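# Stand the chute's bottom switch part upright on the tray

## Task

Pick up the black switch part sitting lowest in the sloped chute, the one resting against its stop, and set it on the white tray standing upright with its shaft pointing up. The remaining parts in the chute must stay standing, and any parts already upright on the tray must not be toppled.

## Robot and tools

Robot: two arms on a table, left_arm (base near y = +0.335 m) and right_arm (base near y = -0.239 m). Each carries a 16-motor four-digit hand: right_arm a right hand, left_arm its mirror image. A camera stand sits behind the arms. Cameras: cam_head_left, cam_head_right, cam_high, each 896x504.

Scene frame: origin at table-top height midway between the nominal bases; +x out over the table, +z up, left_arm on the +y side. Camera image sides do not match arm names. Reported hand positions and orientations can be a few centimetres off, more at long reach.

Hand point axes (right hand): +z runs along straightened fingers toward the tips; +x crosses the palm away from the thumb; +y points out of the palm face. On the left hand +x points toward the thumb instead. A rigid mast near the wrist on the palm side can collide with things.

execute_actions(actions, cameras): actions is a list of actions; each action is a table of at most 15 rows, one row per 1/30 s step. A short table repeats its final row to fill 15 steps, so each action lasts 0.5 s. Every row is exactly 48 numbers, each in [-1, 1], covering both arms even when one is idle, in this order:
1-6: left_arm dx, dy, dz, rx, ry, rz.
7-22: left_gripper's 16 hinge goals.
23-24: left_gripper current_limit, speed.
25-30: right_arm dx, dy, dz, rx, ry, rz.
31-46: right_gripper's 16 hinge goals.
47-48: right_gripper current_limit, speed.

Arm numbers are offsets, not poses: each row gives a displacement from the arm's Hand target as it was when the action began, expressed in that Hand target's own axes. Rows within an action do not accumulate; each is measured from the same start. A new action starts from the updated target, so sending the same offset again moves further. Scale: 1.0 equals 0.6 m for dx, dy, dz and 180 degrees for the rotation vector rx, ry, rz. All zeros asks the arm to hold (and re-requests a target it fell short of). Orientation is clipped each step to within 40 degrees of the measured one; position wins if both cannot be met.

Hinge order per hand: index_mcp, index_abd, index_pip, index_dip, middle_mcp, middle_abd, middle_pip, middle_dip, ring_mcp, ring_abd, ring_pip, ring_dip, thumb_cmc, thumb_axl, thumb_mcp, thumb_ipl. Each is an absolute goal scaled linearly between the hinge's stops (not an offset). Brackets give degrees at +1, at -1, and the straight value. Fingers: _mcp (-18, +128; +0.75) curls at the knuckle toward the palm as the number drops; _abd (-60, +60; +0.00) swings sideways away from the thumb; _pip (-29, +108; +0.58); _dip (-21, +117; +0.70). Thumb: thumb_cmc (-20, +120; +0.71) brings the thumb from beside the palm to in front of it; thumb_axl (-27, +140; +0.68) rolls it about its own line; thumb_mcp (-69, +109; +0.23) and thumb_ipl (-77, +108; +0.17) bend it. Lower numbers mean more bend. A 0 is a real goal; to leave a hand unchanged, resend its hand_goal, hand_current_limit and hand_speed.

current_limit maps -1..+1 to 0..550 mA (floor 11 mA); very low values may not lift a finger and also slow the hinge. speed maps to (speed+1)/2 of 8.5 rad/s. Defaults are +0.4 and -0.6; both persist until changed. A finger only squeezes while its goal lies past the object's surface.

cameras: list of names, ["all"], or [] for none; omitted means all only when actions is empty. An unknown name invalidates the call. An empty actions list returns the full state and images.

Results: end_effector_position (m) and end_effector_quat_wxyz in the scene frame; Hand target (the clipped commanded pose, base for the next offsets); joint positions, velocities ("within noise" when at rest), torques (offset, noisy, numbers 3 and 4 wrap at ±28 N m). Per hand: hand_goal, hand_measured, hand_current_ma, hand_state (moving, goal, blocked, overload), plus hand_current_limit and hand_speed. The hand often rests short of its target, and the right_arm's elbow sags under load; command extra height or send the remaining gap as a further offset.

zoom_image(camera, region): region [x0, y0, x1, y1] in pixels of that camera's latest image, at most 504 by 504. read_manual(section) returns only licence text. finished_scene(scene) ends the current scene (1 to 3) irreversibly; the goal must hold once the robot lets go.

Avoid: dropping parts or releasing them while moving, falls off the table, slams and hard pushes on fixed or heavy things, arms or hands squeezing each other, toppling chute or tray parts. A motor at 495 mA or more for 5 s shuts down for 10 s; long strain or stretched holds heat arm motors, and at 100 °C the arm drops (MOTOR HOT may warn first). Arm stops discard new hand commands. The scene keeps running while you think. Loose objects may get brief external nudges.

Each tool is called as name(argument=value, ...), one argument or row to a line, values as JSON.

## Session

execute_actions(
  actions=[],
)

zoom_image(
  camera="cam_high",
  region=[400, 120, 600, 280],
)

zoom_image(
  camera="cam_head_right",
  region=[200, 110, 360, 400],
)

Scene clock: 0.00 s.
left_arm: end_effector_position=(+0.2858, +0.7189, +0.2623) hand_goal=(+0.754, +0.000, +0.576, +0.696, +0.754, +0.000, +0.576, +0.696, +0.754, +0.000, +0.576, +0.696, +0.714, +0.678, +0.226, +0.168) hand_measured=(+0.754, +0.000, +0.576, +0.696, +0.754, +0.000, +0.576, +0.696, +0.754, +0.000, +0.576, +0.696, +0.714, +0.678, +0.226, +0.168) hand_current_ma=(+0, +0, +0, +0, +0, +0, +0, +0, +0, +0, +0, +0, +0, +0, +0, +0) hand_state=(goal, goal, goal, goal, goal, goal, goal, goal, goal, goal, goal, goal, goal, goal, goal, goal) hand_current_limit=0.40 hand_speed=-0.60 end_effector_quat_wxyz=(+0.228, -0.435, +0.865, +0.104) | right_arm: end_effector_position=(+0.2176, -0.7268, +0.3842) hand_goal=(+0.754, +0.000, +0.576, +0.696, +0.754, +0.000, +0.576, +0.696, +0.754, +0.000, +0.576, +0.696, +0.714, +0.678, +0.226, +0.168) hand_measured=(+0.754, +0.000, +0.576, +0.696, +0.754, +0.000, +0.576, +0.696, +0.754, +0.000, +0.576, +0.696, +0.714, +0.678, +0.226, +0.168) hand_current_ma=(+0, +0, +0, +0, +0, +0, +0, +0, +0, +0, +0, +0, +0, +0, +0, +0) hand_state=(goal, goal, goal, goal, goal, goal, goal, goal, goal, goal, goal, goal, goal, goal, goal, goal) hand_current_limit=0.40 hand_speed=-0.60 end_effector_quat_wxyz=(+0.313, +0.746, +0.355, +0.468)
Joint positions: left_arm=[0.636 1.434 1.321 -0.962 -0.104 -1.797] | right_arm=[-1.615 1.332 1.174 -1.084 -1.175 -0.679]
Joint velocities: within noise
Joint torques (N m): no reading
Heat: left arm: hottest elbow 33 °C; right arm: hottest elbow 33 °C.
Hand target: left_arm +0.2926, +0.7251, +0.2766; +0.244, -0.432, +0.861, +0.111 | right_arm +0.2178, -0.7286, +0.4087; +0.334, +0.735, +0.369, +0.460

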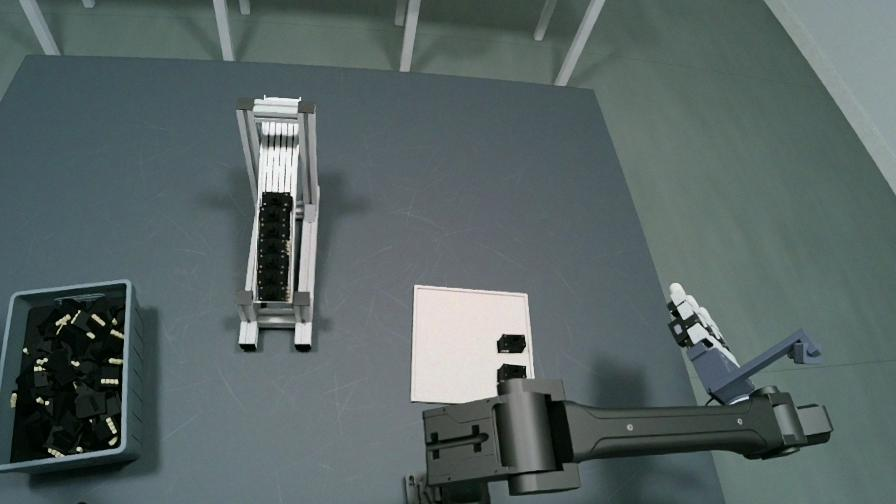

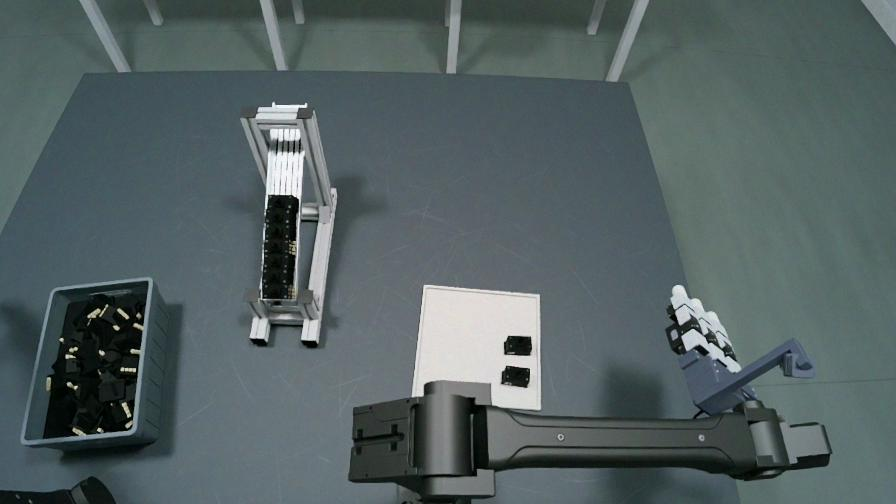

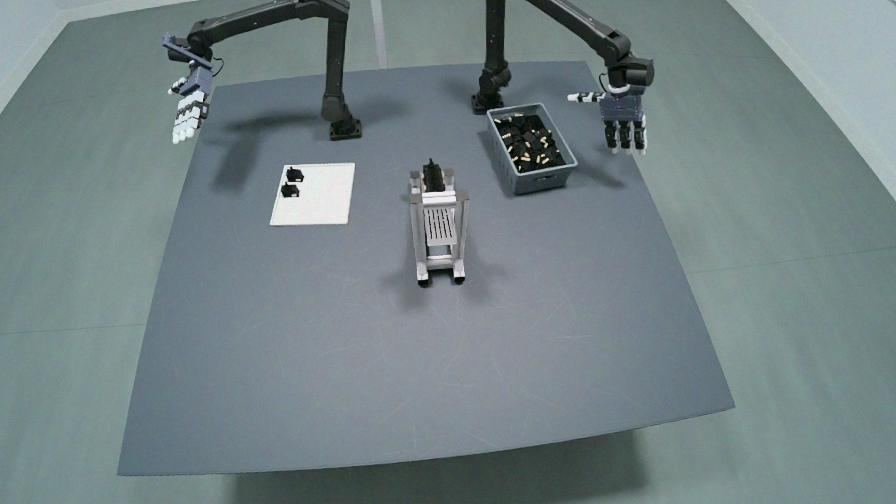

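Scaled by 2.520 from the camera's 896x504 image, which has a finer 1280x720 frame.

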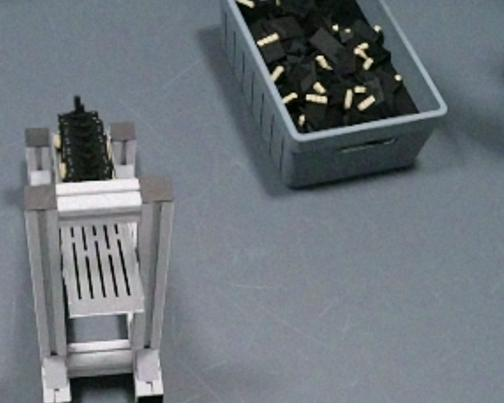

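Scaled by 1.738 from the camera's 896x504 image, which has a finer 1280x720 frame.

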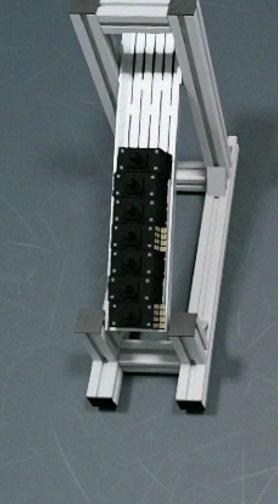

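zoom_image(
  camera="cam_high",
  region=[405, 145, 465, 205],
)

zoom_image(
  camera="cam_head_left",
  region=[230, 270, 320, 360],
)

zoom_image(
  camera="cam_head_right",
  region=[240, 260, 330, 350],
)

zoom_image(
  camera="cam_high",
  region=[260, 155, 360, 235],
)

zoom_image(
  camera="cam_high",
  region=[150, 20, 250, 150],
)

Scaled by 8.400 from the camera's 896x504 image, which has a finer 1280x720 frame.

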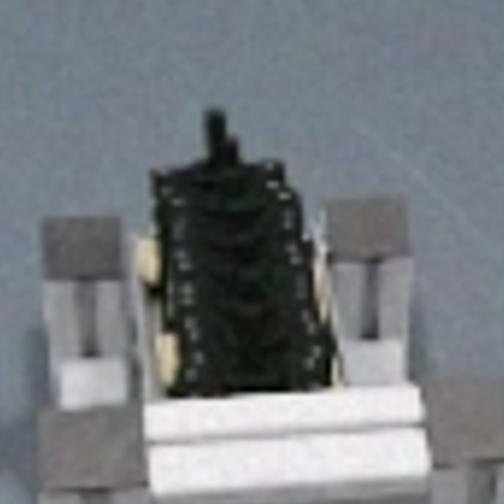

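Scaled by 5.600 from the camera's 896x504 image, which has a finer 1280x720 frame.

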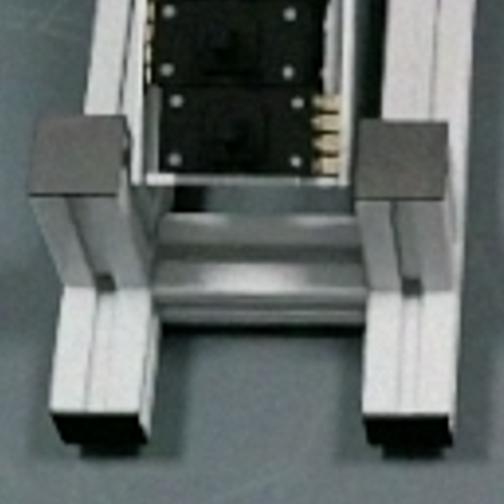

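Scaled by 5.600 from the camera's 896x504 image, which has a finer 1280x720 frame.

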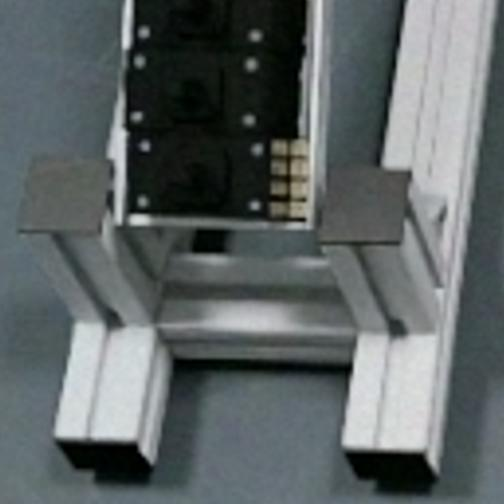

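Scaled by 5.040 from the camera's 896x504 image, which has a finer 1280x720 frame.

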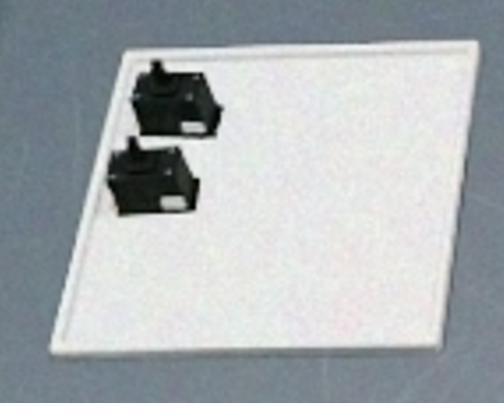

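Scaled by 3.877 from the camera's 896x504 image, which has a finer 1280x720 frame.

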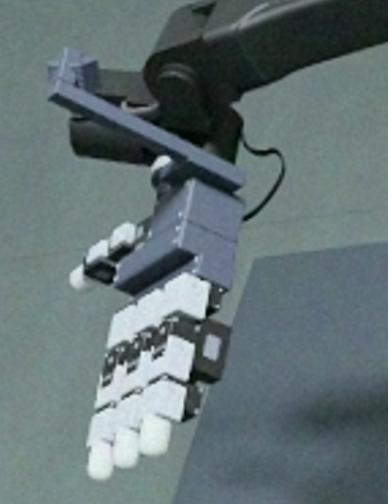

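execute_actions(
  actions=[
    [[0.0467,-0.0488,-0.0317,-0.0152,0.0113,0.0918,0.99,0,0.277,-0.93,0.97,0,-0.299,-0.94,0.97,0,-0.88,-0.76,-0.493,0.678,-0.022,-0.185,0.4,-0.6,0,0,0,0,0,0,0.754,0,0.576,0.696,0.754,0,0.576,0.696,0.754,0,0.576,0.696,0.714,0.678,0.226,0.168,0.4,-0.6]],
    [[0.0322,-0.0587,-0.0329,-0.0152,0.0113,0.0918,0.99,0,0.277,-0.93,0.97,0,-0.299,-0.94,0.97,0,-0.88,-0.76,-0.493,0.678,-0.022,-0.185,0.4,-0.6,0,0,0,0,0,0,0.754,0,0.576,0.696,0.754,0,0.576,0.696,0.754,0,0.576,0.696,0.714,0.678,0.226,0.168,0.4,-0.6]],
    [[0.0154,-0.064,-0.035,-0.0152,0.0113,0.0918,0.99,0,0.277,-0.93,0.97,0,-0.299,-0.94,0.97,0,-0.88,-0.76,-0.493,0.678,-0.022,-0.185,0.4,-0.6,0,0,0,0,0,0,0.754,0,0.576,0.696,0.754,0,0.576,0.696,0.754,0,0.576,0.696,0.714,0.678,0.226,0.168,0.4,-0.6]],
    [[-0.0019,-0.0644,-0.0378,-0.0152,0.0113,0.0918,0.99,0,0.277,-0.93,0.97,0,-0.299,-0.94,0.97,0,-0.88,-0.76,-0.493,0.678,-0.022,-0.185,0.4,-0.6,0,0,0,0,0,0,0.754,0,0.576,0.696,0.754,0,0.576,0.696,0.754,0,0.576,0.696,0.714,0.678,0.226,0.168,0.4,-0.6]],
    [[-0.0185,-0.0595,-0.0411,-0.0152,0.0113,0.0918,0.99,0,0.277,-0.93,0.97,0,-0.299,-0.94,0.97,0,-0.88,-0.76,-0.493,0.678,-0.022,-0.185,0.4,-0.6,0,0,0,0,0,0,0.754,0,0.576,0.696,0.754,0,0.576,0.696,0.754,0,0.576,0.696,0.714,0.678,0.226,0.168,0.4,-0.6]],
    [[-0.0329,-0.05,-0.0446,-0.0152,0.0113,0.0918,0.99,0,0.277,-0.93,0.97,0,-0.299,-0.94,0.97,0,-0.88,-0.76,-0.493,0.678,-0.022,-0.185,0.4,-0.6,0,0,0,0,0,0,0.754,0,0.576,0.696,0.754,0,0.576,0.696,0.754,0,0.576,0.696,0.714,0.678,0.226,0.168,0.4,-0.6]],
  ],
  cameras=["cam_high"],
)

Scene clock: 165.53 s.
left_arm: end_effector_position=(+0.3125, +0.4566, +0.2833) hand_goal=(+0.990, +0.000, +0.278, -0.930, +0.970, +0.000, -0.298, -0.940, +0.970, +0.000, -0.880, -0.760, -0.492, +0.678, -0.022, -0.184) hand_measured=(+0.992, +0.000, +0.280, -0.928, +0.972, +0.000, -0.292, -0.938, +0.972, +0.000, -0.874, -0.758, -0.492, +0.678, -0.024, -0.184) hand_current_ma=(+10, +0, +13, +14, +14, +0, +30, +12, +14, +0, +30, +12, -1, -4, -19, +6) hand_state=(goal, goal, goal, goal, goal, goal, goal, goal, goal, goal, goal, goal, goal, goal, goal, goal) hand_current_limit=0.40 hand_speed=-0.60 end_effector_quat_wxyz=(-0.066, +0.334, +0.885, +0.317) | right_arm: end_effector_position=(+0.2176, -0.7268, +0.3842) hand_goal=(+0.754, +0.000, +0.576, +0.696, +0.754, +0.000, +0.576, +0.696, +0.754, +0.000, +0.576, +0.696, +0.714, +0.678, +0.226, +0.168) hand_measured=(+0.758, +0.000, +0.576, +0.696, +0.758, +0.000, +0.576, +0.696, +0.760, +0.000, +0.576, +0.696, +0.718, +0.678, +0.226, +0.168) hand_current_ma=(+3, +0, +0, +0, +3, +0, +0, +0, +5, +0, +0, +0, +3, +0, +0, +0) hand_state=(goal, goal, goal, goal, goal, goal, goal, goal, goal, goal, goal, goal, goal, goal, goal, goal) hand_current_limit=0.40 hand_speed=-0.60 end_effector_quat_wxyz=(+0.313, +0.746, +0.355, +0.468)
Joint positions: left_arm=[-0.189 1.148 0.936 -1.351 -0.66 -0.993] | right_arm=[-1.615 1.332 1.174 -1.084 -1.175 -0.679]
Joint torques (N m): left_arm=[0.03 -7.06 8.99 -0.01 -1.22 0.22] | right_arm=[-0.85 -9.76 9.42 1.24 -1.15 -0.21]
Heat: left arm: hottest elbow 40 °C; right arm: hottest elbow 41 °C.
Hand target: left_arm +0.3108, +0.4575, +0.2912; -0.063, +0.337, +0.882, +0.323 | right_arm +0.2178, -0.7286, +0.4087; +0.334, +0.735, +0.369, +0.460
Off the commanded pose: left_arm 0.008 m, 1 deg | right_arm 0.025 m, 3 deg.
Images, in order (width x height): cam_high 896x504.

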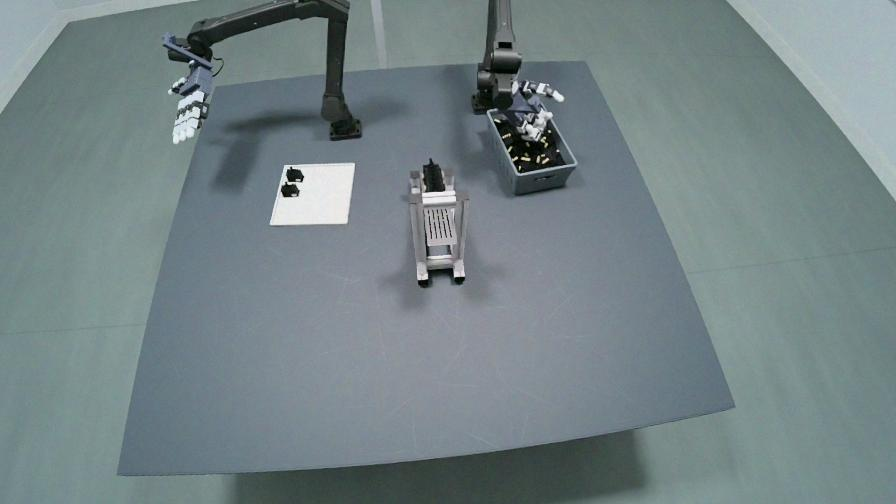

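execute_actions(
  actions=[
    [[-0.0438,-0.0367,-0.0481,-0.0152,0.0113,0.0918,0.99,0,0.277,-0.93,0.97,0,-0.299,-0.94,0.97,0,-0.88,-0.76,-0.493,0.678,-0.022,-0.185,0.4,-0.6,0,0,0,0,0,0,0.754,0,0.576,0.696,0.754,0,0.576,0.696,0.754,0,0.576,0.696,0.714,0.678,0.226,0.168,0.4,-0.6]],
    [[-0.0504,-0.0207,-0.0511,-0.0152,0.0113,0.0918,0.99,0,0.277,-0.93,0.97,0,-0.299,-0.94,0.97,0,-0.88,-0.76,-0.493,0.678,-0.022,-0.185,0.4,-0.6,0,0,0,0,0,0,0.754,0,0.576,0.696,0.754,0,0.576,0.696,0.754,0,0.576,0.696,0.714,0.678,0.226,0.168,0.4,-0.6]],
    [[-0.052,-0.0033,-0.0534,-0.0152,0.0113,0.0918,0.99,0,0.277,-0.93,0.97,0,-0.299,-0.94,0.97,0,-0.88,-0.76,-0.493,0.678,-0.022,-0.185,0.4,-0.6,0,0,0,0,0,0,0.754,0,0.576,0.696,0.754,0,0.576,0.696,0.754,0,0.576,0.696,0.714,0.678,0.226,0.168,0.4,-0.6]],
    [[-0.0484,0.0139,-0.055,-0.0152,0.0113,0.0918,0.99,0,0.277,-0.93,0.97,0,-0.299,-0.94,0.97,0,-0.88,-0.76,-0.493,0.678,-0.022,-0.185,0.4,-0.6,0,0,0,0,0,0,0.754,0,0.576,0.696,0.754,0,0.576,0.696,0.754,0,0.576,0.696,0.714,0.678,0.226,0.168,0.4,-0.6]],
  ],
)

Scene clock: 195.27 s.
left_arm: end_effector_position=(+0.3169, +0.2818, +0.2774) hand_goal=(+0.990, +0.000, +0.278, -0.930, +0.970, +0.000, -0.298, -0.940, +0.970, +0.000, -0.880, -0.760, -0.492, +0.678, -0.022, -0.184) hand_measured=(+0.990, +0.000, +0.280, -0.928, +0.970, +0.000, -0.294, -0.938, +0.972, +0.000, -0.876, -0.758, -0.498, +0.678, -0.026, -0.184) hand_current_ma=(+0, -2, +12, +13, +5, +0, +24, +12, +8, +0, +25, +12, -26, -4, -20, +6) hand_state=(goal, goal, goal, goal, goal, goal, goal, goal, goal, goal, goal, goal, goal, goal, goal, goal) hand_current_limit=0.40 hand_speed=-0.60 end_effector_quat_wxyz=(-0.248, +0.753, +0.507, +0.338) | right_arm: end_effector_position=(+0.2176, -0.7268, +0.3842) hand_goal=(+0.754, +0.000, +0.576, +0.696, +0.754, +0.000, +0.576, +0.696, +0.754, +0.000, +0.576, +0.696, +0.714, +0.678, +0.226, +0.168) hand_measured=(+0.758, +0.000, +0.576, +0.696, +0.758, +0.000, +0.576, +0.696, +0.760, +0.000, +0.576, +0.696, +0.718, +0.678, +0.226, +0.168) hand_current_ma=(+3, +0, +0, +0, +3, +0, +0, +0, +5, +0, +0, +0, +3, +0, +0, +0) hand_state=(goal, goal, goal, goal, goal, goal, goal, goal, goal, goal, goal, goal, goal, goal, goal, goal) hand_current_limit=0.40 hand_speed=-0.60 end_effector_quat_wxyz=(+0.313, +0.746, +0.355, +0.468)
Joint positions: left_arm=[-0.655 1.141 0.937 -1.67 -0.825 -0.361] | right_arm=[-1.615 1.332 1.174 -1.084 -1.175 -0.679]
Joint torques (N m): left_arm=[0.32 -7 12.36 -0.73 -1.04 0.16] | right_arm=[-0.91 -9.76 9.39 1.22 -1.15 -0.2]
Heat: left arm: hottest elbow 40 °C; right arm: hottest elbow 41 °C.
Hand target: left_arm +0.3230, +0.2790, +0.3006; -0.257, +0.744, +0.517, +0.336 | right_arm +0.2178, -0.7286, +0.4087; +0.334, +0.735, +0.369, +0.460
Off the commanded pose: left_arm 0.024 m, 2 deg | right_arm 0.025 m, 3 deg.
joint sent to its limit (left arm) — joint 4 (wrist pitch), lower limit. The joint targets are off in position and orientation.

execute_actions(
  actions=[
    [[-0.0401,0.0295,-0.0555,-0.0152,0.0113,0.0918,0.99,0,0.277,-0.93,0.97,0,-0.299,-0.94,0.97,0,-0.88,-0.76,-0.493,0.678,-0.022,-0.185,0.4,-0.6,0,0,0,0,0,0,0.754,0,0.576,0.696,0.754,0,0.576,0.696,0.754,0,0.576,0.696,0.714,0.678,0.226,0.168,0.4,-0.6]],
    [[-0.0277,0.042,-0.055,-0.0152,0.0113,0.0918,0.99,0,0.277,-0.93,0.97,0,-0.299,-0.94,0.97,0,-0.88,-0.76,-0.493,0.678,-0.022,-0.185,0.4,-0.6,0,0,0,0,0,0,0.754,0,0.576,0.696,0.754,0,0.576,0.696,0.754,0,0.576,0.696,0.714,0.678,0.226,0.168,0.4,-0.6]],
    [[-0.0123,0.0505,-0.0535,-0.0152,0.0113,0.0918,0.99,0,0.277,-0.93,0.97,0,-0.299,-0.94,0.97,0,-0.88,-0.76,-0.493,0.678,-0.022,-0.185,0.4,-0.6,0,0,0,0,0,0,0.754,0,0.576,0.696,0.754,0,0.576,0.696,0.754,0,0.576,0.696,0.714,0.678,0.226,0.168,0.4,-0.6]],
    [[0.0048,0.0542,-0.0511,-0.0152,0.0113,0.0918,0.99,0,0.277,-0.93,0.97,0,-0.299,-0.94,0.97,0,-0.88,-0.76,-0.493,0.678,-0.022,-0.185,0.4,-0.6,0,0,0,0,0,0,0.754,0,0.576,0.696,0.754,0,0.576,0.696,0.754,0,0.576,0.696,0.714,0.678,0.226,0.168,0.4,-0.6]],
  ],
  cameras=["cam_head_right","cam_high"],
)

Scene clock: 205.23 s.
left_arm: end_effector_position=(+0.3271, +0.1089, +0.2938) hand_goal=(+0.990, +0.000, +0.278, -0.930, +0.970, +0.000, -0.298, -0.940, +0.970, +0.000, -0.880, -0.760, -0.492, +0.678, -0.022, -0.184) hand_measured=(+0.984, +0.000, +0.280, -0.928, +0.966, +0.000, -0.296, -0.938, +0.966, +0.000, -0.876, -0.758, -0.498, +0.678, -0.024, -0.184) hand_current_ma=(-33, -3, +7, +13, -24, +0, +15, +12, -19, +0, +23, +12, -28, -4, -17, +6) hand_state=(goal, goal, goal, goal, goal, goal, goal, goal, goal, goal, goal, goal, goal, goal, goal, goal) hand_current_limit=0.40 hand_speed=-0.60 end_effector_quat_wxyz=(-0.344, +0.904, -0.041, +0.251) | right_arm: end_effector_position=(+0.2176, -0.7268, +0.3842) hand_goal=(+0.754, +0.000, +0.576, +0.696, +0.754, +0.000, +0.576, +0.696, +0.754, +0.000, +0.576, +0.696, +0.714, +0.678, +0.226, +0.168) hand_measured=(+0.758, +0.000, +0.576, +0.696, +0.758, +0.000, +0.576, +0.696, +0.760, +0.000, +0.576, +0.696, +0.718, +0.678, +0.226, +0.168) hand_current_ma=(+3, +0, +0, +0, +3, +0, +0, +0, +5, +0, +0, +0, +3, +0, +0, +0) hand_state=(goal, goal, goal, goal, goal, goal, goal, goal, goal, goal, goal, goal, goal, goal, goal, goal) hand_current_limit=0.40 hand_speed=-0.60 end_effector_quat_wxyz=(+0.313, +0.746, +0.355, +0.468)
Joint positions: left_arm=[-0.836 1.319 1.289 -1.684 -0.871 0.8] | right_arm=[-1.615 1.332 1.174 -1.084 -1.175 -0.679]
Joint torques (N m): left_arm=[0.09 -8 13.15 0.16 -0.78 0.16] | right_arm=[-0.79 -9.82 9.39 1.24 -1.15 -0.2]
Heat: left arm: hottest elbow 41 °C; right arm: hottest elbow 41 °C.
Hand target: left_arm +0.3355, +0.1007, +0.3100; -0.364, +0.901, -0.022, +0.236 | right_arm +0.2178, -0.7286, +0.4087; +0.334, +0.735, +0.369, +0.460
Off the commanded pose: left_arm 0.020 m, 4 deg | right_arm 0.025 m, 3 deg.
joint sent to its limit (left arm) — joint 4 (wrist pitch), lower limit. The joint targets are off in position and orientation.
Images, in order (width x height): cam_head_right 896x504, cam_high 896x504.

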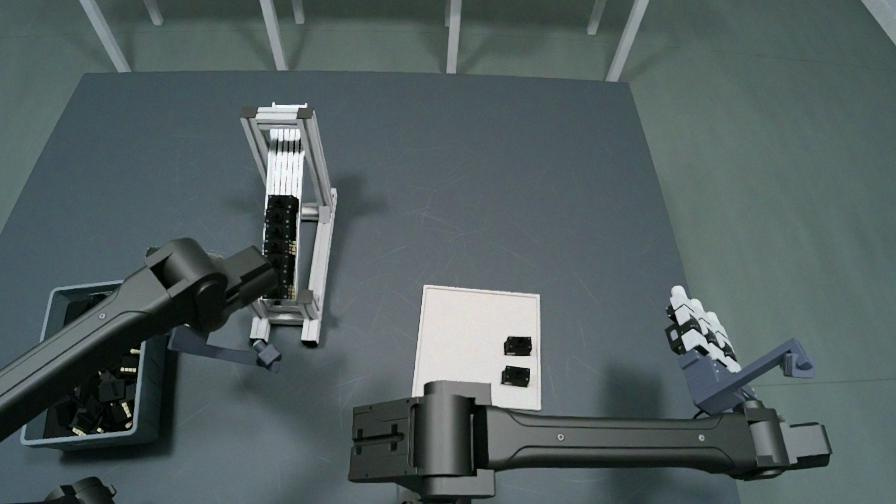

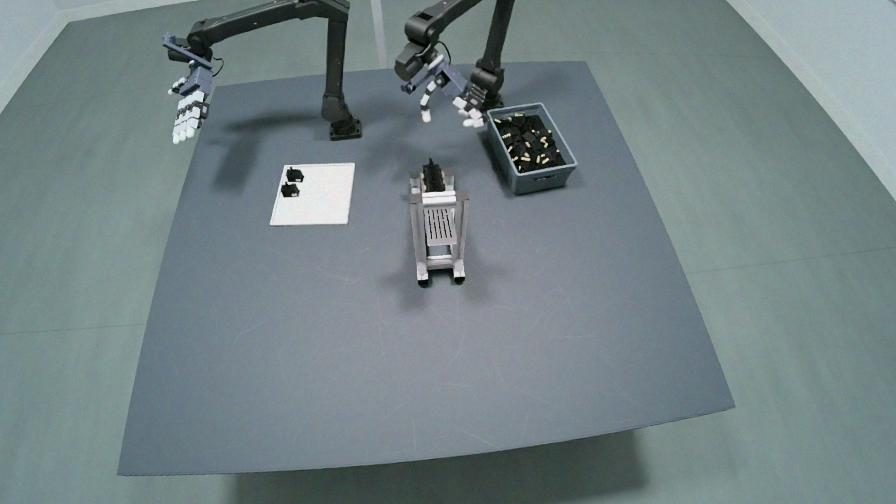

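execute_actions(
  actions=[
    [[-0.0107,0.1068,0.0258,0,0,0,0.99,0,0.277,-0.93,0.97,0,-0.299,-0.94,0.97,0,-0.88,-0.76,-0.493,0.678,-0.022,-0.185,0.4,-0.6,0,0,0,0,0,0,0.754,0,0.576,0.696,0.754,0,0.576,0.696,0.754,0,0.576,0.696,0.714,0.678,0.226,0.168,0.4,-0.6]],
    [[-0.0192,0.0573,0.0332,0,0,0,0.99,0,0.277,-0.93,0.97,0,-0.299,-0.94,0.97,0,-0.88,-0.76,-0.493,0.678,-0.022,-0.185,0.4,-0.6,0,0,0,0,0,0,0.754,0,0.576,0.696,0.754,0,0.576,0.696,0.754,0,0.576,0.696,0.714,0.678,0.226,0.168,0.4,-0.6]],
  ],
  cameras=["cam_head_left","cam_head_right","cam_high"],
)

zoom_image(
  camera="cam_high",
  region=[395, 125, 475, 195],
)

zoom_image(
  camera="cam_head_right",
  region=[200, 220, 340, 350],
)

Scene clock: 218.57 s.
left_arm: end_effector_position=(+0.3449, +0.0644, +0.2133) hand_goal=(+0.990, +0.000, +0.278, -0.930, +0.970, +0.000, -0.298, -0.940, +0.970, +0.000, -0.880, -0.760, -0.492, +0.678, -0.022, -0.184) hand_measured=(+0.982, +0.000, +0.280, -0.928, +0.964, +0.000, -0.296, -0.938, +0.966, +0.000, -0.876, -0.758, -0.498, +0.678, -0.024, -0.184) hand_current_ma=(-43, -3, +5, +13, -32, +0, +13, +12, -25, +0, +23, +12, -27, -4, -16, +6) hand_state=(goal, goal, goal, goal, goal, goal, goal, goal, goal, goal, goal, goal, goal, goal, goal, goal) hand_current_limit=0.40 hand_speed=-0.60 end_effector_quat_wxyz=(-0.371, +0.900, -0.030, +0.227) | right_arm: end_effector_position=(+0.2176, -0.7268, +0.3842) hand_goal=(+0.754, +0.000, +0.576, +0.696, +0.754, +0.000, +0.576, +0.696, +0.754, +0.000, +0.576, +0.696, +0.714, +0.678, +0.226, +0.168) hand_measured=(+0.758, +0.000, +0.576, +0.696, +0.758, +0.000, +0.576, +0.696, +0.760, +0.000, +0.576, +0.696, +0.718, +0.678, +0.226, +0.168) hand_current_ma=(+3, +0, +0, +0, +3, +0, +0, +0, +5, +0, +0, +0, +3, +0, +0, +0) hand_state=(goal, goal, goal, goal, goal, goal, goal, goal, goal, goal, goal, goal, goal, goal, goal, goal) hand_current_limit=0.40 hand_speed=-0.60 end_effector_quat_wxyz=(+0.313, +0.746, +0.355, +0.468)
Joint positions: left_arm=[-0.89 1.533 1.293 -1.652 -0.858 0.64] | right_arm=[-1.615 1.332 1.174 -1.084 -1.175 -0.679]
Joint torques (N m): left_arm=[-0.32 -10.81 8.99 0.09 -0.8 -0.19] | right_arm=[-0.85 -9.76 9.39 1.21 -1.15 -0.2]
Heat: left arm: hottest elbow 42 °C; right arm: hottest elbow 41 °C.
Hand target: left_arm +0.3482, +0.0551, +0.2150; -0.364, +0.901, -0.022, +0.236 | right_arm +0.2178, -0.7286, +0.4087; +0.334, +0.735, +0.369, +0.460
Off the commanded pose: left_arm 0.010 m, 2 deg | right_arm 0.025 m, 3 deg.

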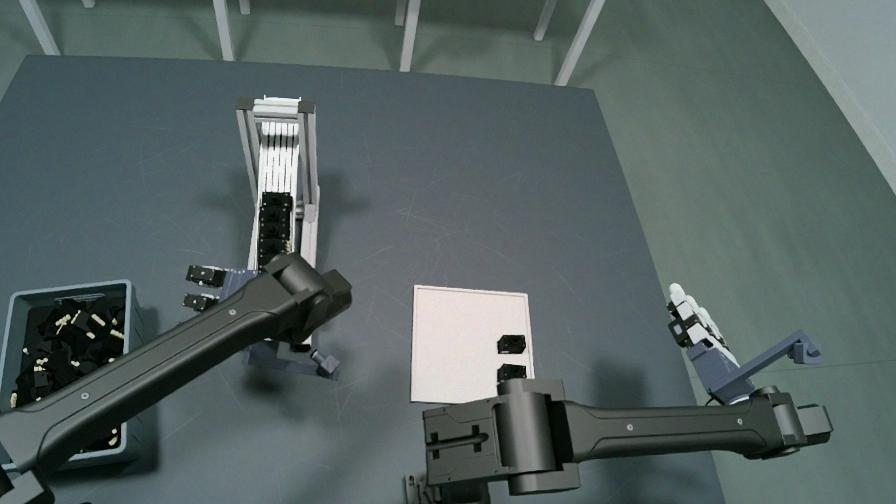

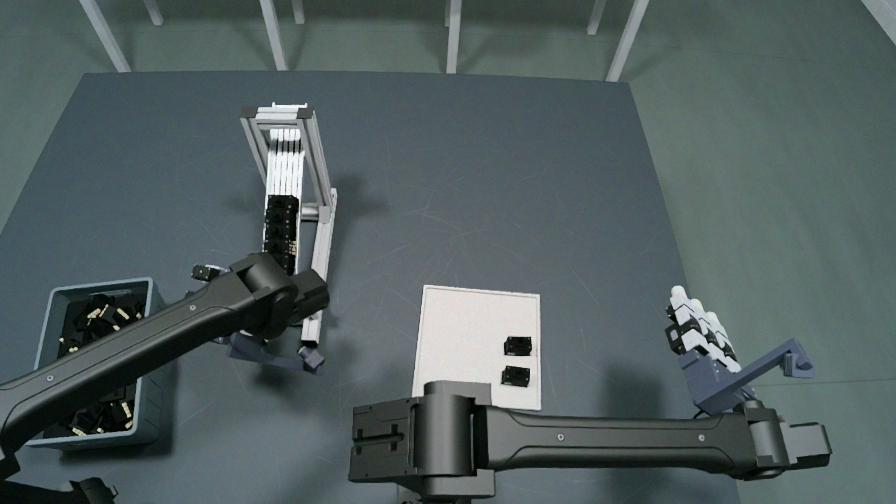

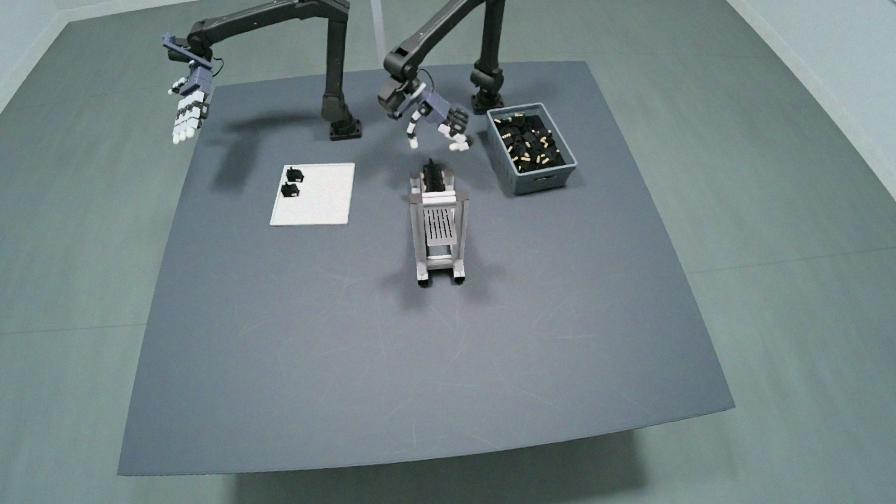

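Scaled by 6.300 from the camera's 896x504 image, which has a finer 1280x720 frame.

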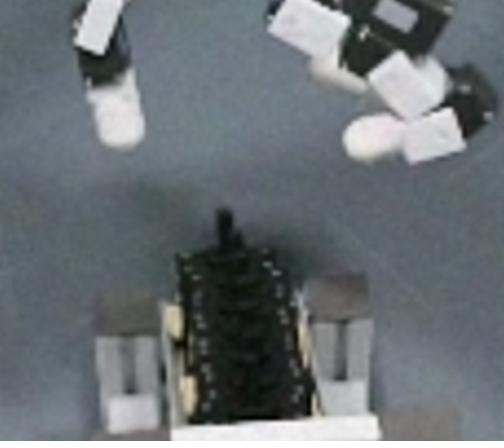

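Scaled by 3.600 from the camera's 896x504 image, which has a finer 1280x720 frame.

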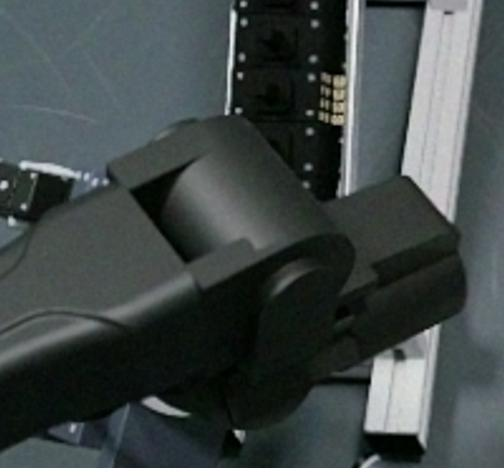

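execute_actions(
  actions=[
    [[0.0008,0.0460,0.0528,0,0,0,0.99,0,0.277,-0.93,0.97,0,-0.299,-0.94,0.97,0,-0.88,-0.76,-0.493,0.678,-0.022,-0.185,0.4,-0.6,0,0,0,0,0,0,0.754,0,0.576,0.696,0.754,0,0.576,0.696,0.754,0,0.576,0.696,0.714,0.678,0.226,0.168,0.4,-0.6]],
  ],
  cameras=["cam_high"],
)

zoom_image(
  camera="cam_high",
  region=[400, 135, 470, 195],
)

Scene clock: 234.23 s.
left_arm: end_effector_position=(+0.3586, +0.0521, +0.1777) hand_goal=(+0.990, +0.000, +0.278, -0.930, +0.970, +0.000, -0.298, -0.940, +0.970, +0.000, -0.880, -0.760, -0.492, +0.678, -0.022, -0.184) hand_measured=(+0.982, +0.000, +0.280, -0.928, +0.964, +0.000, -0.296, -0.938, +0.966, +0.000, -0.876, -0.758, -0.498, +0.678, -0.024, -0.184) hand_current_ma=(-43, -3, +5, +13, -32, +0, +13, +12, -25, +0, +23, +12, -27, -4, -16, +6) hand_state=(goal, goal, goal, goal, goal, goal, goal, goal, goal, goal, goal, goal, goal, goal, goal, goal) hand_current_limit=0.40 hand_speed=-0.60 end_effector_quat_wxyz=(-0.361, +0.902, -0.025, +0.235) | right_arm: end_effector_position=(+0.2176, -0.7268, +0.3842) hand_goal=(+0.754, +0.000, +0.576, +0.696, +0.754, +0.000, +0.576, +0.696, +0.754, +0.000, +0.576, +0.696, +0.714, +0.678, +0.226, +0.168) hand_measured=(+0.758, +0.000, +0.576, +0.696, +0.758, +0.000, +0.576, +0.696, +0.760, +0.000, +0.576, +0.696, +0.718, +0.678, +0.226, +0.168) hand_current_ma=(+3, +0, +0, +0, +3, +0, +0, +0, +5, +0, +0, +0, +3, +0, +0, +0) hand_state=(goal, goal, goal, goal, goal, goal, goal, goal, goal, goal, goal, goal, goal, goal, goal, goal) hand_current_limit=0.40 hand_speed=-0.60 end_effector_quat_wxyz=(+0.313, +0.746, +0.355, +0.468)
Joint positions: left_arm=[-0.884 1.587 1.26 -1.526 -0.858 0.654] | right_arm=[-1.615 1.332 1.174 -1.084 -1.175 -0.679]
Joint torques (N m): left_arm=[1.32 -12.1 8.23 0.39 -1.21 0.2] | right_arm=[-0.91 -9.82 9.36 1.22 -1.15 -0.2]
Heat: left arm: hottest elbow 41 °C; right arm: hottest elbow 41 °C.
Hand target: left_arm +0.3662, +0.0551, +0.1771; -0.364, +0.901, -0.022, +0.236 | right_arm +0.2178, -0.7286, +0.4087; +0.334, +0.735, +0.369, +0.460
Off the commanded pose: left_arm 0.008 m, 0 deg | right_arm 0.025 m, 3 deg.
Images, in order (width x height): cam_high 896x504.

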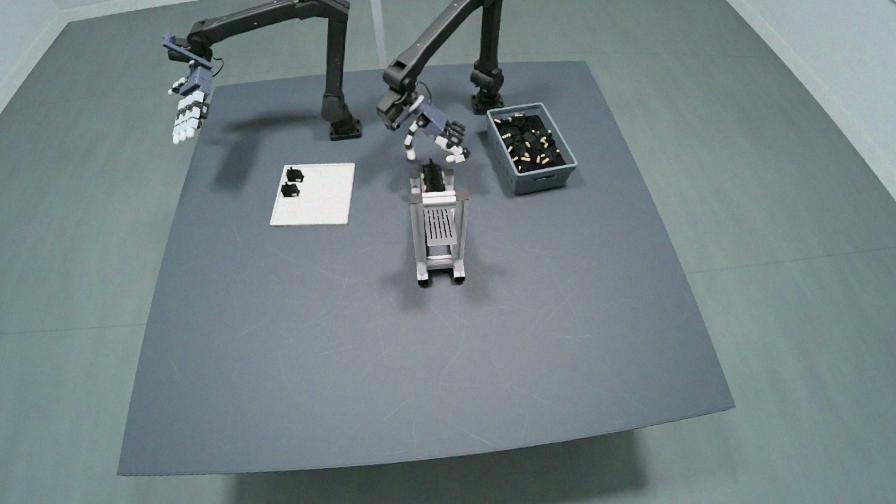

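Scaled by 7.200 from the camera's 896x504 image, which has a finer 1280x720 frame.

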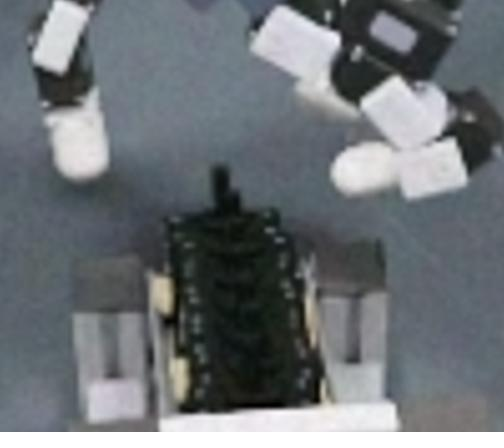

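execute_actions(
  actions=[
    [[-0.0035,0.0107,0.0342,0,0,0,0.99,0,0.277,-0.93,0.97,0,-0.299,-0.94,0.97,0,-0.88,-0.76,-0.493,0.678,-0.022,-0.185,0.4,-0.6,0,0,0,0,0,0,0.754,0,0.576,0.696,0.754,0,0.576,0.696,0.754,0,0.576,0.696,0.714,0.678,0.226,0.168,0.4,-0.6]],
    [[-0.0033,0.0238,0.0337,0,0,0,0.99,0,0.277,-0.93,0.97,0,-0.299,-0.94,0.97,0,-0.88,-0.76,-0.493,0.678,-0.022,-0.185,0.4,-0.6,0,0,0,0,0,0,0.754,0,0.576,0.696,0.754,0,0.576,0.696,0.754,0,0.576,0.696,0.714,0.678,0.226,0.168,0.4,-0.6]],
  ],
  cameras=["cam_head_left","cam_high"],
)

zoom_image(
  camera="cam_high",
  region=[400, 135, 470, 195],
)

zoom_image(
  camera="cam_head_left",
  region=[200, 220, 340, 350],
)

Scene clock: 251.07 s.
left_arm: end_effector_position=(+0.3769, +0.0630, +0.1398) hand_goal=(+0.990, +0.000, +0.278, -0.930, +0.970, +0.000, -0.298, -0.940, +0.970, +0.000, -0.880, -0.760, -0.492, +0.678, -0.022, -0.184) hand_measured=(+0.982, +0.000, +0.280, -0.928, +0.964, +0.000, -0.296, -0.938, +0.966, +0.000, -0.876, -0.758, -0.498, +0.678, -0.024, -0.184) hand_current_ma=(-43, -3, +5, +13, -32, +0, +13, +12, -25, +0, +23, +12, -27, -4, -16, +6) hand_state=(goal, goal, goal, goal, goal, goal, goal, goal, goal, goal, goal, goal, goal, goal, goal, goal) hand_current_limit=0.40 hand_speed=-0.60 end_effector_quat_wxyz=(-0.359, +0.903, -0.023, +0.237) | right_arm: end_effector_position=(+0.2176, -0.7268, +0.3842) hand_goal=(+0.754, +0.000, +0.576, +0.696, +0.754, +0.000, +0.576, +0.696, +0.754, +0.000, +0.576, +0.696, +0.714, +0.678, +0.226, +0.168) hand_measured=(+0.758, +0.000, +0.576, +0.696, +0.758, +0.000, +0.576, +0.696, +0.760, +0.000, +0.576, +0.696, +0.718, +0.678, +0.226, +0.168) hand_current_ma=(+3, +0, +0, +0, +3, +0, +0, +0, +5, +0, +0, +0, +3, +0, +0, +0) hand_state=(goal, goal, goal, goal, goal, goal, goal, goal, goal, goal, goal, goal, goal, goal, goal, goal) hand_current_limit=0.40 hand_speed=-0.60 end_effector_quat_wxyz=(+0.313, +0.746, +0.355, +0.468)
Joint positions: left_arm=[-0.836 1.621 1.197 -1.37 -0.868 0.723] | right_arm=[-1.615 1.332 1.174 -1.084 -1.175 -0.679]
Joint torques (N m): left_arm=[1.32 -12.22 7.75 0.4 -1.22 0.19] | right_arm=[-0.79 -9.76 9.4 1.24 -1.15 -0.2]
Heat: left arm: hottest elbow 39 °C; right arm: hottest elbow 41 °C.
Hand target: left_arm +0.3833, +0.0671, +0.1362; -0.364, +0.901, -0.022, +0.236 | right_arm +0.2178, -0.7286, +0.4087; +0.334, +0.735, +0.369, +0.460
Off the commanded pose: left_arm 0.008 m, 1 deg | right_arm 0.025 m, 3 deg.
Images, in order (width x height): cam_head_left 896x504, cam_high 896x504.

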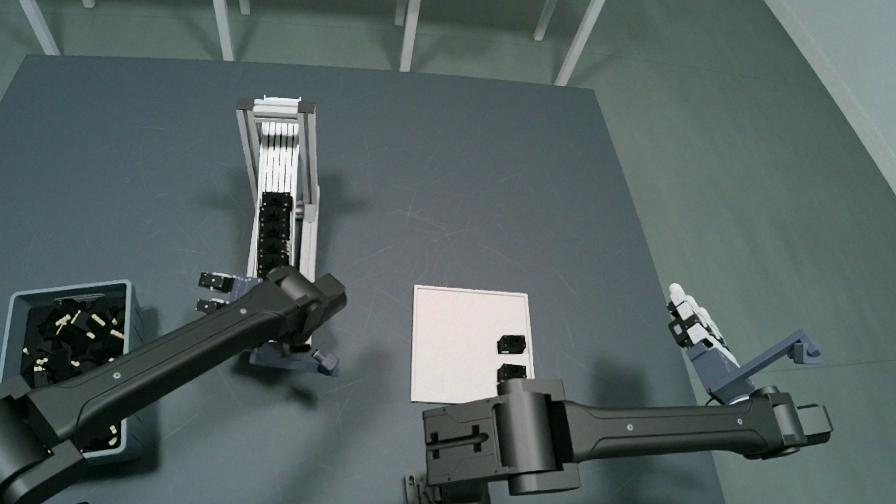

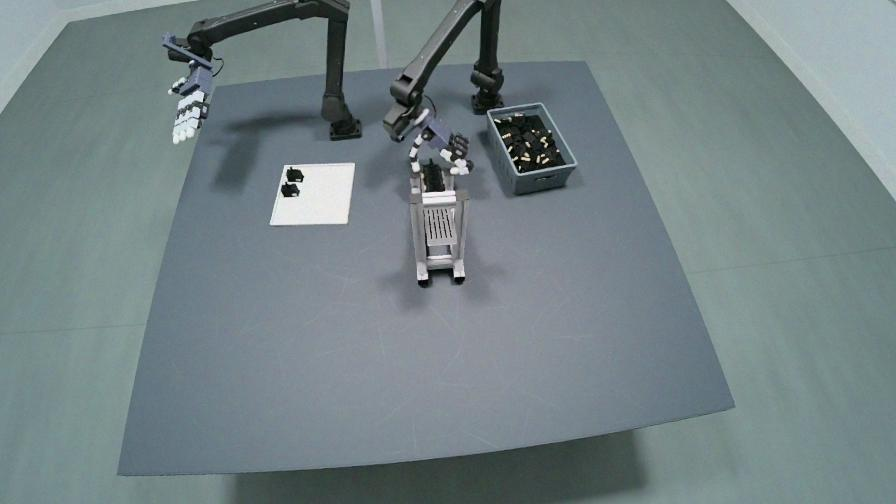

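Scaled by 7.200 from the camera's 896x504 image, which has a finer 1280x720 frame.

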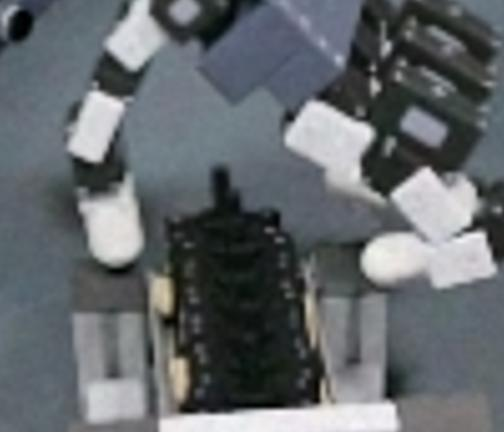

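Scaled by 3.600 from the camera's 896x504 image, which has a finer 1280x720 frame.

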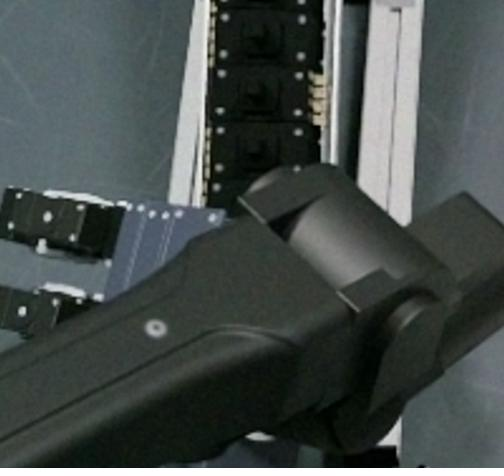

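execute_actions(
  actions=[
    [[0,0.0055,0.006,0,0,0,0.92,0,-0.09,-0.71,0.97,0,-0.299,-0.94,0.97,0,-0.88,-0.76,-0.493,0.678,-0.12,-0.185,0.4,-0.7,0,0,0,0,0,0,0.754,0,0.576,0.696,0.754,0,0.576,0.696,0.754,0,0.576,0.696,0.714,0.678,0.226,0.168,0.4,-0.6]],
  ],
  cameras=["cam_high"],
)

zoom_image(
  camera="cam_high",
  region=[400, 135, 470, 195],
)

Scene clock: 257.83 s.
left_arm: end_effector_position=(+0.3797, +0.0615, +0.1396) hand_goal=(+0.920, +0.000, -0.090, -0.710, +0.970, +0.000, -0.298, -0.940, +0.970, +0.000, -0.880, -0.760, -0.492, +0.678, -0.120, -0.184) hand_measured=(+0.916, +0.000, -0.084, -0.712, +0.964, +0.000, -0.296, -0.938, +0.966, +0.000, -0.876, -0.758, -0.498, +0.676, -0.112, -0.180) hand_current_ma=(-25, -3, +29, -10, -32, +0, +13, +12, -25, +0, +23, +12, -31, -17, +54, +25) hand_state=(goal, goal, goal, goal, goal, goal, goal, goal, goal, goal, goal, goal, goal, goal, goal, goal) hand_current_limit=0.40 hand_speed=-0.70 end_effector_quat_wxyz=(-0.356, +0.902, -0.021, +0.242) | right_arm: end_effector_position=(+0.2176, -0.7268, +0.3842) hand_goal=(+0.754, +0.000, +0.576, +0.696, +0.754, +0.000, +0.576, +0.696, +0.754, +0.000, +0.576, +0.696, +0.714, +0.678, +0.226, +0.168) hand_measured=(+0.758, +0.000, +0.576, +0.696, +0.758, +0.000, +0.576, +0.696, +0.760, +0.000, +0.576, +0.696, +0.718, +0.678, +0.226, +0.168) hand_current_ma=(+3, +0, +0, +0, +3, +0, +0, +0, +5, +0, +0, +0, +3, +0, +0, +0) hand_state=(goal, goal, goal, goal, goal, goal, goal, goal, goal, goal, goal, goal, goal, goal, goal, goal) hand_current_limit=0.40 hand_speed=-0.60 end_effector_quat_wxyz=(+0.313, +0.746, +0.355, +0.468)
Joint positions: left_arm=[-0.835 1.622 1.197 -1.354 -0.871 0.728] | right_arm=[-1.615 1.332 1.174 -1.084 -1.175 -0.679]
Joint torques (N m): left_arm=[1.73 -11.58 7.87 0.79 -1.06 0.14] | right_arm=[-0.91 -9.88 9.4 1.2 -1.15 -0.2]
Heat: left arm: hottest elbow 39 °C; right arm: hottest elbow 41 °C.
Hand target: left_arm +0.3853, +0.0670, +0.1317; -0.364, +0.901, -0.022, +0.236 | right_arm +0.2178, -0.7286, +0.4087; +0.334, +0.735, +0.369, +0.460
Off the commanded pose: left_arm 0.011 m, 1 deg | right_arm 0.025 m, 3 deg.
Images, in order (width x height): cam_high 896x504.

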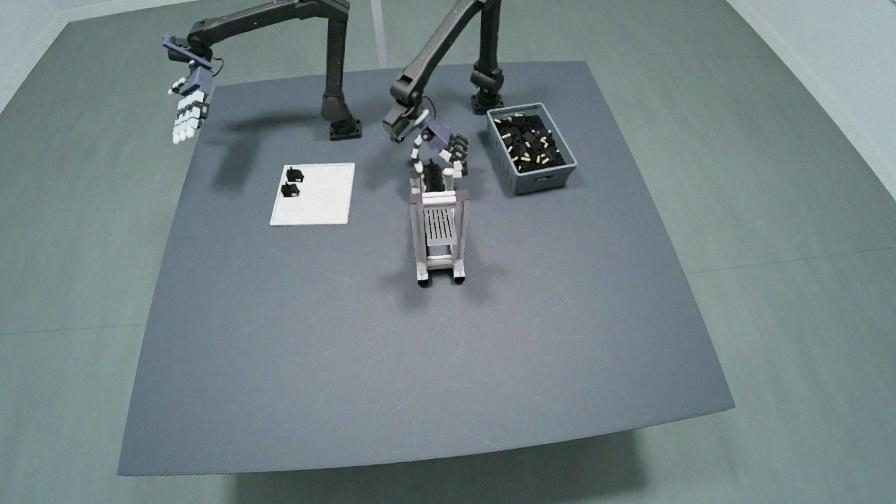

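Scaled by 7.200 from the camera's 896x504 image, which has a finer 1280x720 frame.

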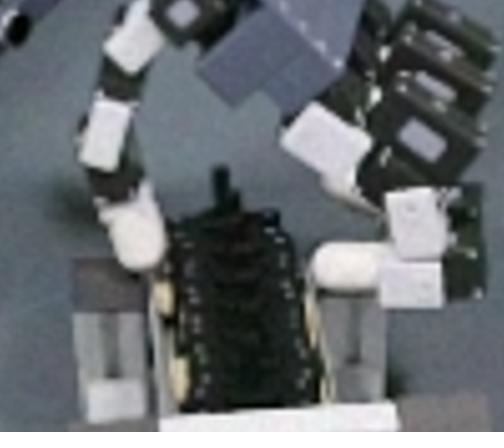

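execute_actions(
  actions=[
    [[-0.0070,0.0062,0.0047,0,0,0,0.945,0,-0.21,-0.79,0.97,0,-0.299,-0.94,0.97,0,-0.88,-0.76,-0.493,0.678,-0.12,-0.185,0.4,-0.7,0,0,0,0,0,0,0.754,0,0.576,0.696,0.754,0,0.576,0.696,0.754,0,0.576,0.696,0.714,0.678,0.226,0.168,0.4,-0.6]],
  ],
  cameras=["cam_high"],
)

zoom_image(
  camera="cam_high",
  region=[400, 145, 460, 195],
)

Scene clock: 303.00 s.
left_arm: end_effector_position=(+0.3794, +0.0618, +0.1371) hand_goal=(+0.946, +0.000, -0.210, -0.790, +0.970, +0.000, -0.298, -0.940, +0.970, +0.000, -0.880, -0.760, -0.492, +0.678, -0.120, -0.184) hand_measured=(+0.930, +0.000, -0.208, -0.786, +0.964, +0.000, -0.296, -0.940, +0.966, +0.000, -0.876, -0.758, -0.496, +0.676, -0.112, -0.180) hand_current_ma=(-85, -3, +13, +16, -28, +0, +11, +5, -25, +0, +23, +12, -18, -8, +48, +25) hand_state=(goal, goal, goal, goal, goal, goal, goal, goal, goal, goal, goal, goal, goal, goal, goal, goal) hand_current_limit=0.40 hand_speed=-0.70 end_effector_quat_wxyz=(-0.355, +0.903, -0.021, +0.243) | right_arm: end_effector_position=(+0.2176, -0.7268, +0.3842) hand_goal=(+0.754, +0.000, +0.576, +0.696, +0.754, +0.000, +0.576, +0.696, +0.754, +0.000, +0.576, +0.696, +0.714, +0.678, +0.226, +0.168) hand_measured=(+0.758, +0.000, +0.576, +0.696, +0.758, +0.000, +0.576, +0.696, +0.760, +0.000, +0.576, +0.696, +0.718, +0.678, +0.226, +0.168) hand_current_ma=(+3, +0, +0, +0, +3, +0, +0, +0, +5, +0, +0, +0, +3, +0, +0, +0) hand_state=(goal, goal, goal, goal, goal, goal, goal, goal, goal, goal, goal, goal, goal, goal, goal, goal) hand_current_limit=0.40 hand_speed=-0.60 end_effector_quat_wxyz=(+0.313, +0.746, +0.355, +0.468)
Joint positions: left_arm=[-0.835 1.622 1.189 -1.343 -0.871 0.728] | right_arm=[-1.615 1.332 1.174 -1.084 -1.175 -0.679]
Joint torques (N m): left_arm=[1.03 -11.4 7.13 0.87 -1.01 0.11] | right_arm=[-0.85 -9.82 9.37 1.22 -1.15 -0.21]
Heat: left arm: hottest elbow 38 °C; right arm: hottest elbow 41 °C.
Hand target: left_arm +0.3833, +0.0669, +0.1258; -0.364, +0.901, -0.022, +0.236 | right_arm +0.2178, -0.7286, +0.4087; +0.334, +0.735, +0.369, +0.460
Off the commanded pose: left_arm 0.013 m, 1 deg | right_arm 0.025 m, 3 deg.
Images, in order (width x height): cam_high 896x504.

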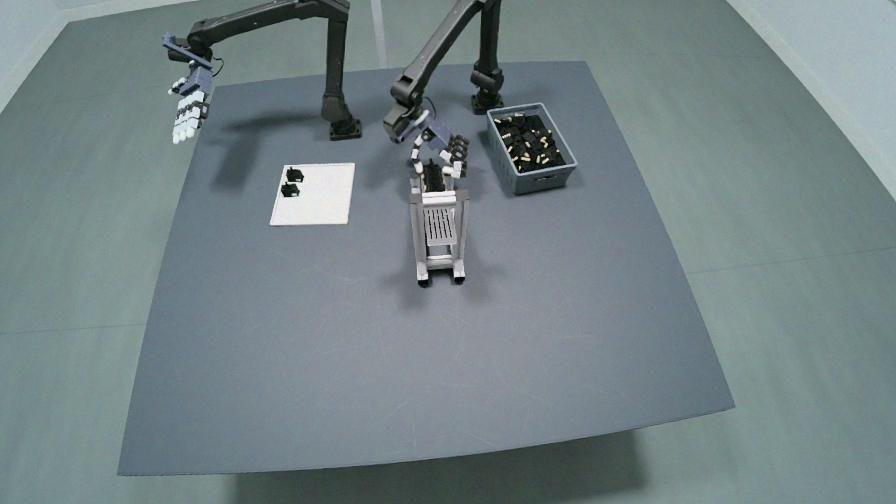

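Scaled by 8.400 from the camera's 896x504 image, which has a finer 1280x720 frame.

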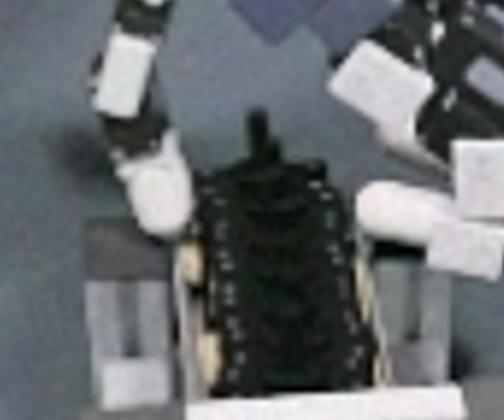

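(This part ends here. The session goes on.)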